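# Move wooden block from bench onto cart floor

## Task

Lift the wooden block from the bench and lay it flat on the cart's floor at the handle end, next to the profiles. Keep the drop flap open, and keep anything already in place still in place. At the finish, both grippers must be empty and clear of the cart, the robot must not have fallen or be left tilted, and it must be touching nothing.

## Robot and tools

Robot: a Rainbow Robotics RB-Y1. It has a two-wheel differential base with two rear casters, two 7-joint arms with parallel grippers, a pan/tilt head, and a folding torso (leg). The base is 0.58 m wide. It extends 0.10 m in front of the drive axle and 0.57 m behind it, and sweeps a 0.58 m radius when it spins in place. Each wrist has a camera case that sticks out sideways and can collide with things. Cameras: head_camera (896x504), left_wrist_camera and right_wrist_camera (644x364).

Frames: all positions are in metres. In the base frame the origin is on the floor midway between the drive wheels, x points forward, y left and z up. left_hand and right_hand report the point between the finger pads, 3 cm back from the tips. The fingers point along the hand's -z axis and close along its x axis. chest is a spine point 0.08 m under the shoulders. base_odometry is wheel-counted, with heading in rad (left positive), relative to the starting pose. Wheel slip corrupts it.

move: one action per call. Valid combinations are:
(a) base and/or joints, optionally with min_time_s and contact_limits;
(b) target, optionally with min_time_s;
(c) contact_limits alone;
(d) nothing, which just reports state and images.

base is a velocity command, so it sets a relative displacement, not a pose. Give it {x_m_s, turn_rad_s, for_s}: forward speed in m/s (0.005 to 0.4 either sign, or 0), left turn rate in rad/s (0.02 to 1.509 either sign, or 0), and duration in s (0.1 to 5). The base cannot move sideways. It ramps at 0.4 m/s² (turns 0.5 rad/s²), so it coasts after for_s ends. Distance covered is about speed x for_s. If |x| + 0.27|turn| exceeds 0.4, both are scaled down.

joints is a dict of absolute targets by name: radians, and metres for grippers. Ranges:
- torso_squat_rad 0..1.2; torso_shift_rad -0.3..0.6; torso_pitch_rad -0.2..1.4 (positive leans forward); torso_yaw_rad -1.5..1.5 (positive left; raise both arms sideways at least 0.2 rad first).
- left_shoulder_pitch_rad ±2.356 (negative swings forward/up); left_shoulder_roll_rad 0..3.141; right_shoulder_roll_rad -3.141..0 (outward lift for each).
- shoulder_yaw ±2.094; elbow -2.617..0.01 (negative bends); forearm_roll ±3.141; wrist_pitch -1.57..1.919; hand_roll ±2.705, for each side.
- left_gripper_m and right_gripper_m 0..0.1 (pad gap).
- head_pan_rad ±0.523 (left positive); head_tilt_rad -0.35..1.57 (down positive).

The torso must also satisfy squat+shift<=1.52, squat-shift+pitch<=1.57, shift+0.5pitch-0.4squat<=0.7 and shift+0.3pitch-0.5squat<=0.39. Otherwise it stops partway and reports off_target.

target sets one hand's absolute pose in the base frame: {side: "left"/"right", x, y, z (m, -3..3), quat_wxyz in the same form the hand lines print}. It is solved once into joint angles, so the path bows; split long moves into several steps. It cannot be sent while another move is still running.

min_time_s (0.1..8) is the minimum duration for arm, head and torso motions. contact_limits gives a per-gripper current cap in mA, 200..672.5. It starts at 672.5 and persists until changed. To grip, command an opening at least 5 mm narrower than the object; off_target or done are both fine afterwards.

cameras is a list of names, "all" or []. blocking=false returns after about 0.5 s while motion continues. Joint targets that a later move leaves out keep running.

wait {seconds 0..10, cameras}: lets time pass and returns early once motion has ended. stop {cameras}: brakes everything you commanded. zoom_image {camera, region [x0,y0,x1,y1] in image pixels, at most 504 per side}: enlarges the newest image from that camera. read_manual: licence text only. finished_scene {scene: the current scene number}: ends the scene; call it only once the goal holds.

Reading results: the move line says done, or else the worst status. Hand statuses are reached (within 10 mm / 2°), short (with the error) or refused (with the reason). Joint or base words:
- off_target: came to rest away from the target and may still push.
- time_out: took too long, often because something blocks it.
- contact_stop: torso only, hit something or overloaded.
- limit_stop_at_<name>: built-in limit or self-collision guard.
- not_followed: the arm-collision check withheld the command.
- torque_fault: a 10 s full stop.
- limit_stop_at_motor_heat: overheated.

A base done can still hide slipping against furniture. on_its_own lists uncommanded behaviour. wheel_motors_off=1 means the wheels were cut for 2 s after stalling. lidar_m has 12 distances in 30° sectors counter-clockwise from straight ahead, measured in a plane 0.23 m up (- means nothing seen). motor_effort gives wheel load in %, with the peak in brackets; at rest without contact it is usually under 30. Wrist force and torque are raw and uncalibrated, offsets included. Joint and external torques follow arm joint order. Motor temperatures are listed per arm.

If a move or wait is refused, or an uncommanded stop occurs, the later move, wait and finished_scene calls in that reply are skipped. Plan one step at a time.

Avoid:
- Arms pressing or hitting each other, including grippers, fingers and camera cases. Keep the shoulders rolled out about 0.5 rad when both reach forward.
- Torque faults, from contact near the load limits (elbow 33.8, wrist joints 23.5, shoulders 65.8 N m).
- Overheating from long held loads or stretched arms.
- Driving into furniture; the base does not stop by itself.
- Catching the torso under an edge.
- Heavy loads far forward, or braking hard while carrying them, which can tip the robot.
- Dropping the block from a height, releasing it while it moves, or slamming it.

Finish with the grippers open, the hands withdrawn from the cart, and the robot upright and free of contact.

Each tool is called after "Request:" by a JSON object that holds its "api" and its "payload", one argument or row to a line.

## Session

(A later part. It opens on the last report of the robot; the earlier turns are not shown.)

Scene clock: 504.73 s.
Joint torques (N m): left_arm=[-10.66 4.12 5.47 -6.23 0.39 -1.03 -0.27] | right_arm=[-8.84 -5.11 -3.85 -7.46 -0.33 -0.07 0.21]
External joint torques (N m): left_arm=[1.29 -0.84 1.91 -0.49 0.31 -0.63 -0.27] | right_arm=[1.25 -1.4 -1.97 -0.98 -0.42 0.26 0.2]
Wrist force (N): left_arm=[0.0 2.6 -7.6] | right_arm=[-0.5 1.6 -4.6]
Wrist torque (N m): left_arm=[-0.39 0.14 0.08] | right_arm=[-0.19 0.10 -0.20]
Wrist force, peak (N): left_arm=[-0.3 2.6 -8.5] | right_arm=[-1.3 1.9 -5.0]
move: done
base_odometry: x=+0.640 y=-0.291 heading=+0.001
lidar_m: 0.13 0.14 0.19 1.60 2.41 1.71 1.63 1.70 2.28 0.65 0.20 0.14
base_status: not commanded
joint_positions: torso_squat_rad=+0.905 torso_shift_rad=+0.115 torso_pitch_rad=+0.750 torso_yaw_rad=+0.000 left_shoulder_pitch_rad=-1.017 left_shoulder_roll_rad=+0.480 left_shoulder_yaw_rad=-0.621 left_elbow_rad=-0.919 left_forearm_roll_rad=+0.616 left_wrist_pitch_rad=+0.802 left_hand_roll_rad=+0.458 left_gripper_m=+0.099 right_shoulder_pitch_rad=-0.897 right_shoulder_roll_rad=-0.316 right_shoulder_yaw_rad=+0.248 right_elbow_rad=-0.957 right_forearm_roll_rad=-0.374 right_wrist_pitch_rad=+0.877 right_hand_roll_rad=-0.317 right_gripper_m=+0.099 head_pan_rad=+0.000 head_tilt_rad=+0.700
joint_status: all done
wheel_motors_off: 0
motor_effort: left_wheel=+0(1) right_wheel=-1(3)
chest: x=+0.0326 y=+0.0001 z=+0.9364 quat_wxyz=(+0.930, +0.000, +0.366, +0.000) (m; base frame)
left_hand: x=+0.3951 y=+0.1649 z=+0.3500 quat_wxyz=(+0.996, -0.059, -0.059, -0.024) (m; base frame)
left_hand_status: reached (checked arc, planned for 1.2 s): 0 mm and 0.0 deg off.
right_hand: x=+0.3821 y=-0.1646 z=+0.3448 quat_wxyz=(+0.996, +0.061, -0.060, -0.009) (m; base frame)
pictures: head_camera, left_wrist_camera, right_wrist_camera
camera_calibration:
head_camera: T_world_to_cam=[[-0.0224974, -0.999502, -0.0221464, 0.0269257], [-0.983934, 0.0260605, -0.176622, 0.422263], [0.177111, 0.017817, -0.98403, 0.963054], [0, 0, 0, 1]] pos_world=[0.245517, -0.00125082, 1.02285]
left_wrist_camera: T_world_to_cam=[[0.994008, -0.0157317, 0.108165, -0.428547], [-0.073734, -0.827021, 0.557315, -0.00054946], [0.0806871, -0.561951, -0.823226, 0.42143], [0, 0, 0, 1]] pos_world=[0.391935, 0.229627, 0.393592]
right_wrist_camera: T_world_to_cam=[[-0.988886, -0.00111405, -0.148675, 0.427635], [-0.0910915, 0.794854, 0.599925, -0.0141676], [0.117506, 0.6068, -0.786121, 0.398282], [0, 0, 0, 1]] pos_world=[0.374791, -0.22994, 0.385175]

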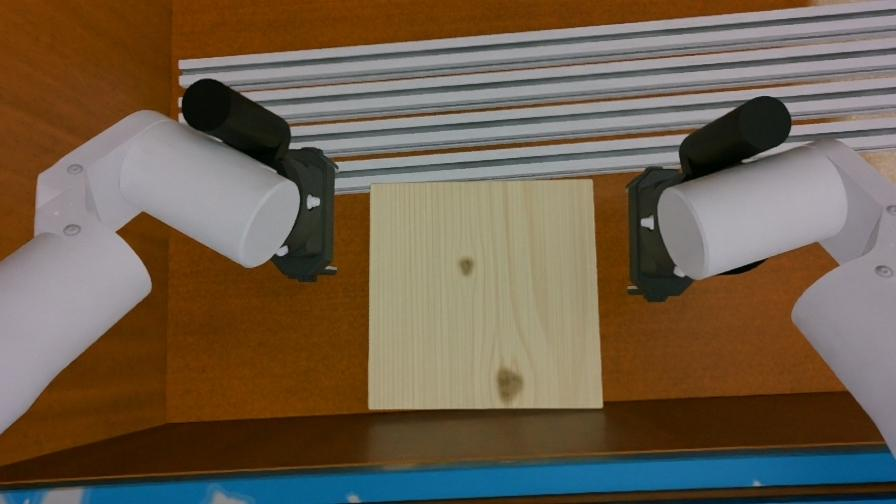

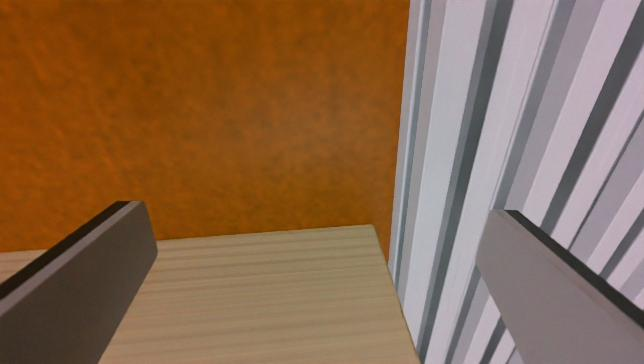

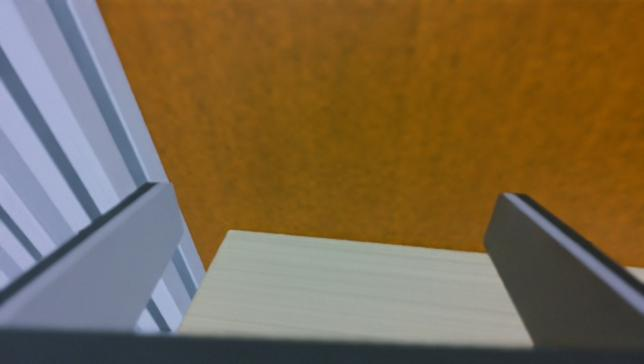

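Request:
{"api": "move", "payload": {
  "joints": {"torso_squat_rad":0.1,"torso_shift_rad":0.0},
  "min_time_s": 4,
  "cameras": ["head_camera"]
}}

Request:
{"api": "move", "payload": {
  "target": {"side":"left","x":0.33,"y":0.18,"z":0.82,"quat_wxyz":[1,0,0,0]},
  "min_time_s": 2.5
}}

Request:
{"api": "move", "payload": {
  "target": {"side":"right","x":0.33,"y":-0.20,"z":0.82,"quat_wxyz":[1,0,0,0]},
  "min_time_s": 2.5,
  "cameras": ["head_camera"]
}}

Scene clock: 515.13 s.
Joint torques (N m): left_arm=[-10.89 4.15 5.39 -6.2 0.28 -0.9 -0.29] | right_arm=[-8.91 -4.89 -3.69 -7.26 -0.24 -0.35 0.23]
External joint torques (N m): left_arm=[1.07 -0.81 1.82 -0.46 0.2 -0.5 -0.28] | right_arm=[1.19 -1.18 -1.81 -0.78 -0.33 -0.02 0.23]
Wrist force (N): left_arm=[-0.1 2.5 -7.7] | right_arm=[-0.7 1.8 -4.2]
Wrist torque (N m): left_arm=[-0.45 0.15 0.15] | right_arm=[-0.23 0.08 -0.19]
Wrist force, peak (N): left_arm=[-0.2 2.5 -8.6] | right_arm=[-1.0 1.5 -5.4]
move: done
base_odometry: x=+0.640 y=-0.291 heading=+0.001
lidar_m: 0.12 0.14 0.18 1.60 2.40 1.71 1.62 1.69 2.27 0.66 0.21 0.14
base_status: not commanded
joint_positions: torso_squat_rad=+0.100 torso_shift_rad=+0.000 torso_pitch_rad=+0.750 torso_yaw_rad=+0.000 left_shoulder_pitch_rad=-1.017 left_shoulder_roll_rad=+0.480 left_shoulder_yaw_rad=-0.621 left_elbow_rad=-0.919 left_forearm_roll_rad=+0.616 left_wrist_pitch_rad=+0.802 left_hand_roll_rad=+0.458 left_gripper_m=+0.099 right_shoulder_pitch_rad=-0.897 right_shoulder_roll_rad=-0.316 right_shoulder_yaw_rad=+0.248 right_elbow_rad=-0.957 right_forearm_roll_rad=-0.374 right_wrist_pitch_rad=+0.877 right_hand_roll_rad=-0.317 right_gripper_m=+0.099 head_pan_rad=+0.000 head_tilt_rad=+0.700
joint_status: all done
wheel_motors_off: 0
motor_effort: left_wheel=+1(2) right_wheel=-1(3)
chest: x=-0.0171 y=+0.0001 z=+1.2034 quat_wxyz=(+0.931, +0.000, +0.366, +0.000) (m; base frame)
left_hand: x=+0.3454 y=+0.1649 z=+0.6170 quat_wxyz=(+0.996, -0.059, -0.059, -0.024) (m; base frame)
right_hand: x=+0.3324 y=-0.1646 z=+0.6118 quat_wxyz=(+0.996, +0.061, -0.060, -0.009) (m; base frame)
pictures: head_camera
camera_calibration:
head_camera: T_world_to_cam=[[-0.0224953, -0.999502, -0.022146, 0.0317221], [-0.983934, 0.0260583, -0.176622, 0.420618], [0.177111, 0.0178171, -0.98403, 1.23457], [0, 0, 0, 1]] pos_world=[0.195917, -0.00125083, 1.28985]

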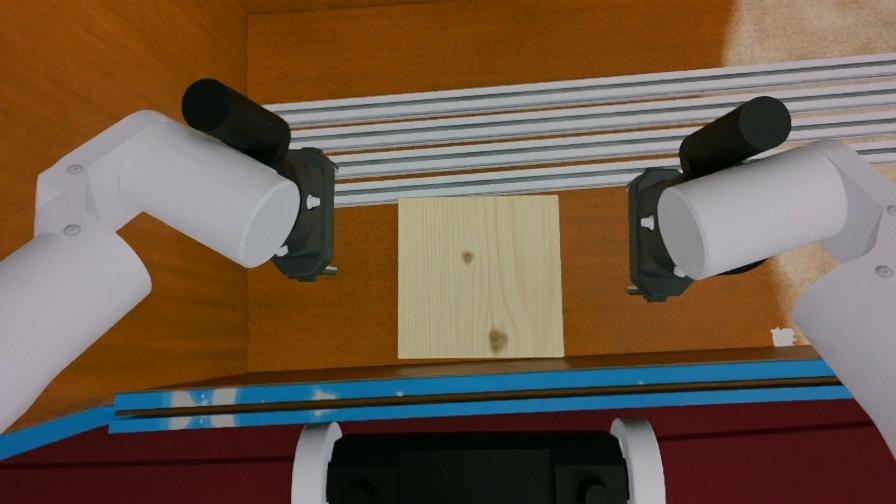

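Scene clock: 517.97 s.
Joint torques (N m): left_arm=[-10.47 6.06 8.71 -6.63 0.25 -0.2 0.21] | right_arm=[-9.01 -4.49 -3.35 -6.99 -0.16 -0.3 0.32]
External joint torques (N m): left_arm=[1.43 -1.35 1.64 -0.08 0.22 -0.14 0.21] | right_arm=[1.09 -0.77 -1.46 -0.51 -0.26 0.04 0.32]
Wrist force (N): left_arm=[0.6 2.5 -7.7] | right_arm=[-0.4 1.9 -4.6]
Wrist torque (N m): left_arm=[-0.47 0.16 0.06] | right_arm=[-0.28 0.10 -0.20]
Wrist force, peak (N): left_arm=[0.2 2.7 -8.3] | right_arm=[-0.9 1.7 -5.7]
move: done
base_odometry: x=+0.640 y=-0.291 heading=+0.001
lidar_m: 0.13 0.13 0.18 1.60 2.39 1.72 1.63 1.69 2.28 0.66 0.21 0.14
base_status: not commanded
joint_positions: torso_squat_rad=+0.100 torso_shift_rad=+0.000 torso_pitch_rad=+0.750 torso_yaw_rad=+0.000 left_shoulder_pitch_rad=-0.992 left_shoulder_roll_rad=+0.844 left_shoulder_yaw_rad=-0.546 left_elbow_rad=-1.885 left_forearm_roll_rad=+0.746 left_wrist_pitch_rad=+1.625 left_hand_roll_rad=+0.906 left_gripper_m=+0.099 right_shoulder_pitch_rad=-0.897 right_shoulder_roll_rad=-0.316 right_shoulder_yaw_rad=+0.248 right_elbow_rad=-0.957 right_forearm_roll_rad=-0.374 right_wrist_pitch_rad=+0.877 right_hand_roll_rad=-0.317 right_gripper_m=+0.099 head_pan_rad=+0.000 head_tilt_rad=+0.700
joint_status: all done
wheel_motors_off: 0
motor_effort: left_wheel=+1(2) right_wheel=-2(3)
chest: x=-0.0171 y=+0.0001 z=+1.2034 quat_wxyz=(+0.931, +0.000, +0.366, +0.000) (m; base frame)
left_hand: x=+0.3301 y=+0.1800 z=+0.8200 quat_wxyz=(+1.000, +0.000, +0.000, +0.000) (m; base frame)
left_hand_status: reached (checked arc, planned for 2.5 s): 0 mm and 0.0 deg off.
right_hand: x=+0.3324 y=-0.1647 z=+0.6119 quat_wxyz=(+0.996, +0.061, -0.060, -0.009) (m; base frame)
pictures: none

Scene clock: 520.80 s.
Joint torques (N m): left_arm=[-10.72 6.26 8.99 -6.52 0.2 -0.2 0.15] | right_arm=[-8.96 -7.81 -5.97 -8.63 -0.05 0.11 -0.18]
External joint torques (N m): left_arm=[1.17 -1.15 1.92 0.02 0.17 -0.13 0.15] | right_arm=[1.17 -1.54 -1.57 -1.11 -0.28 0.13 -0.18]
Wrist force (N): left_arm=[1.0 1.5 -7.6] | right_arm=[0.2 2.6 -4.6]
Wrist torque (N m): left_arm=[-0.35 0.25 0.02] | right_arm=[-0.27 0.16 -0.02]
Wrist force, peak (N): left_arm=[0.8 2.1 -8.5] | right_arm=[0.1 3.5 -4.7]
move: done
base_odometry: x=+0.640 y=-0.291 heading=+0.001
lidar_m: 0.12 0.13 0.18 1.61 2.40 1.72 1.62 1.70 2.28 0.65 0.20 0.14
base_status: not commanded
joint_positions: torso_squat_rad=+0.100 torso_shift_rad=+0.000 torso_pitch_rad=+0.750 torso_yaw_rad=+0.000 left_shoulder_pitch_rad=-0.992 left_shoulder_roll_rad=+0.844 left_shoulder_yaw_rad=-0.546 left_elbow_rad=-1.885 left_forearm_roll_rad=+0.746 left_wrist_pitch_rad=+1.625 left_hand_roll_rad=+0.906 left_gripper_m=+0.099 right_shoulder_pitch_rad=-0.824 right_shoulder_roll_rad=-0.552 right_shoulder_yaw_rad=+0.177 right_elbow_rad=-1.892 right_forearm_roll_rad=-0.473 right_wrist_pitch_rad=+1.822 right_hand_roll_rad=-0.557 right_gripper_m=+0.099 head_pan_rad=+0.000 head_tilt_rad=+0.700
joint_status: all done
wheel_motors_off: 0
motor_effort: left_wheel=+1(2) right_wheel=+1(3)
chest: x=-0.0171 y=+0.0001 z=+1.2034 quat_wxyz=(+0.931, +0.000, +0.366, +0.000) (m; base frame)
left_hand: x=+0.3301 y=+0.1800 z=+0.8200 quat_wxyz=(+1.000, +0.000, +0.000, +0.000) (m; base frame)
right_hand: x=+0.3301 y=-0.1998 z=+0.8197 quat_wxyz=(+1.000, +0.000, +0.000, +0.000) (m; base frame)
right_hand_status: reached (checked arc, planned for 2.5 s): 0 mm and 0.0 deg off.
pictures: head_camera
camera_calibration:
head_camera: T_world_to_cam=[[-0.0224965, -0.999502, -0.0221482, 0.0317274], [-0.983916, 0.0260617, -0.176719, 0.420757], [0.177208, 0.0178165, -0.984012, 1.23463], [0, 0, 0, 1]] pos_world=[0.195917, -0.00125081, 1.28995]

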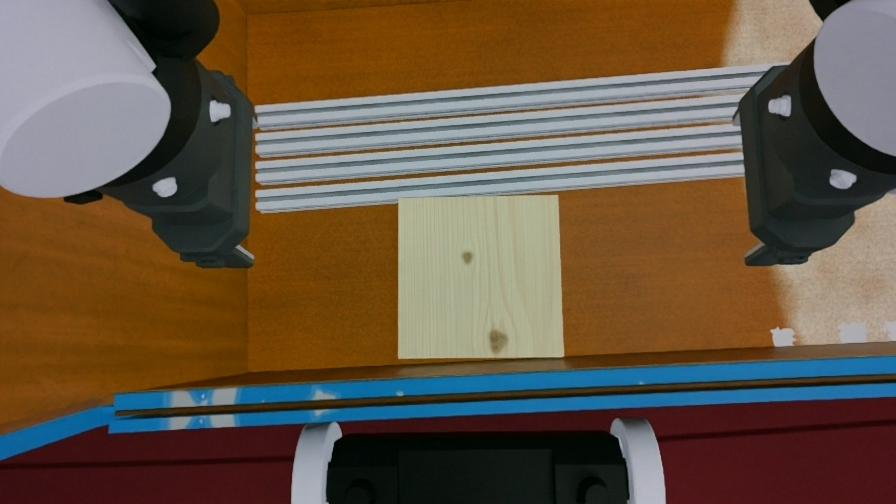

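Request:
{"api": "zoom_image", "payload": {
  "camera": "head_camera",
  "region": [370, 160, 590, 380]
}}

Scaled by 2.291 from the camera's 896x504 image, which has a finer 1280x720 frame.

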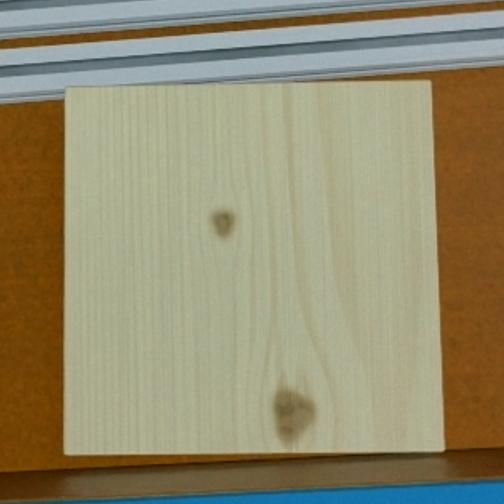

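Request:
{"api": "move", "payload": {
  "target": {"side":"left","x":0.32,"y":0.1,"z":0.84,"quat_wxyz":[1,0,0,0]},
  "min_time_s": 1.2
}}

Request:
{"api": "move", "payload": {
  "base": {"x_m_s": -0.2, "for_s": 2.7},
  "joints": {"head_tilt_rad": 0.2},
  "cameras": ["head_camera"]
}}

Scene clock: 525.80 s.
Joint torques (N m): left_arm=[-12.76 2.43 6.23 -7.07 -0.35 -0.04 0.25] | right_arm=[-9.1 -7.64 -5.95 -8.61 -0.08 -0.06 -0.16]
External joint torques (N m): left_arm=[0.58 -1.32 -0.15 -0.07 -0.38 0.02 0.25] | right_arm=[1.04 -1.37 -1.55 -1.09 -0.31 -0.03 -0.16]
Wrist force (N): left_arm=[1.0 2.7 -8.3] | right_arm=[-0.2 2.4 -4.8]
Wrist torque (N m): left_arm=[-0.51 0.20 0.01] | right_arm=[-0.25 0.10 0.01]
Wrist force, peak (N): left_arm=[1.1 2.3 -8.5] | right_arm=[0.1 3.2 -5.4]
move: done
base_odometry: x=+0.640 y=-0.291 heading=+0.001
lidar_m: 0.12 0.14 0.20 1.60 2.39 1.72 1.63 1.70 2.28 0.64 0.20 0.14
base_status: not commanded
joint_positions: torso_squat_rad=+0.100 torso_shift_rad=+0.000 torso_pitch_rad=+0.750 torso_yaw_rad=+0.000 left_shoulder_pitch_rad=-1.128 left_shoulder_roll_rad=+0.664 left_shoulder_yaw_rad=-0.650 left_elbow_rad=-1.899 left_forearm_roll_rad=+0.676 left_wrist_pitch_rad=+1.773 left_hand_roll_rad=+1.066 left_gripper_m=+0.099 right_shoulder_pitch_rad=-0.824 right_shoulder_roll_rad=-0.552 right_shoulder_yaw_rad=+0.177 right_elbow_rad=-1.892 right_forearm_roll_rad=-0.473 right_wrist_pitch_rad=+1.822 right_hand_roll_rad=-0.557 right_gripper_m=+0.099 head_pan_rad=+0.000 head_tilt_rad=+0.700
joint_status: all done
wheel_motors_off: 0
motor_effort: left_wheel=+1(2) right_wheel=-2(3)
chest: x=-0.0171 y=+0.0001 z=+1.2034 quat_wxyz=(+0.931, +0.000, +0.366, +0.000) (m; base frame)
left_hand: x=+0.3198 y=+0.1003 z=+0.8408 quat_wxyz=(+1.000, -0.001, -0.001, -0.001) (m; base frame)
left_hand_status: reached (checked arc, planned for 1.2 s): 1 mm and 0.2 deg off.
right_hand: x=+0.3301 y=-0.1998 z=+0.8197 quat_wxyz=(+1.000, +0.000, +0.000, +0.000) (m; base frame)
pictures: none

Scene clock: 529.47 s.
Joint torques (N m): left_arm=[-12.55 2.28 6.61 -7.02 -0.13 -0.18 0.15] | right_arm=[-9.93 -7.15 -5.58 -8.43 -0.02 0.06 -0.22]
External joint torques (N m): left_arm=[0.8 -1.47 0.23 -0.02 -0.16 -0.12 0.15] | right_arm=[0.2 -0.88 -1.18 -0.91 -0.25 0.09 -0.22]
Wrist force (N): left_arm=[0.9 1.5 -7.5] | right_arm=[0.1 2.6 -5.0]
Wrist torque (N m): left_arm=[-0.35 0.22 0.02] | right_arm=[-0.29 0.14 -0.01]
Wrist force, peak (N): left_arm=[1.1 2.3 -8.6] | right_arm=[0.6 2.9 -5.3]
move: done
base_odometry: x=+0.100 y=-0.292 heading=+0.002
lidar_m: 0.67 0.69 1.17 4.78 1.60 1.14 1.09 1.14 1.52 3.89 1.00 0.72
base_status: done (sent for 2.7 of 2.7 s)
joint_positions: torso_squat_rad=+0.100 torso_shift_rad=+0.000 torso_pitch_rad=+0.750 torso_yaw_rad=+0.000 left_shoulder_pitch_rad=-1.128 left_shoulder_roll_rad=+0.664 left_shoulder_yaw_rad=-0.651 left_elbow_rad=-1.899 left_forearm_roll_rad=+0.676 left_wrist_pitch_rad=+1.773 left_hand_roll_rad=+1.066 left_gripper_m=+0.099 right_shoulder_pitch_rad=-0.824 right_shoulder_roll_rad=-0.552 right_shoulder_yaw_rad=+0.177 right_elbow_rad=-1.892 right_forearm_roll_rad=-0.473 right_wrist_pitch_rad=+1.822 right_hand_roll_rad=-0.557 right_gripper_m=+0.099 head_pan_rad=+0.000 head_tilt_rad=+0.200
joint_status: all done
wheel_motors_off: 0
motor_effort: left_wheel=+10(34) right_wheel=-11(23)
chest: x=-0.0171 y=+0.0001 z=+1.2034 quat_wxyz=(+0.931, +0.000, +0.366, +0.000) (m; base frame)
left_hand: x=+0.3198 y=+0.1002 z=+0.8409 quat_wxyz=(+1.000, -0.001, -0.001, -0.001) (m; base frame)
right_hand: x=+0.3300 y=-0.1998 z=+0.8197 quat_wxyz=(+1.000, +0.000, +0.000, +0.000) (m; base frame)
pictures: head_camera
camera_calibration:
head_camera: T_world_to_cam=[[-0.00904241, -0.999504, -0.0301592, 0.040593], [-0.778767, 0.0259579, -0.626776, 0.993651], [0.627248, 0.0178194, -0.778616, 0.899634], [0, 0, 0, 1]] pos_world=[0.209896, -0.00125113, 1.32449]

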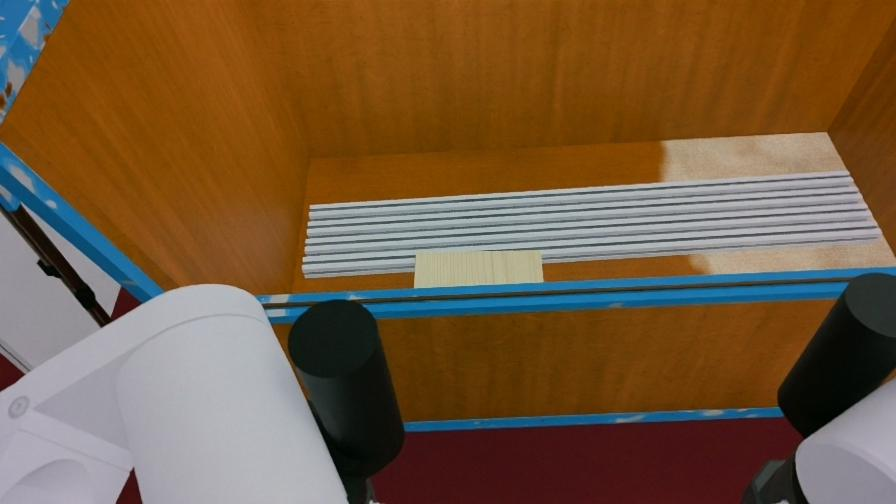

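Request:
{"api": "finished_scene", "payload": {
  "scene": 2
}}

The scene is finished: the task was done.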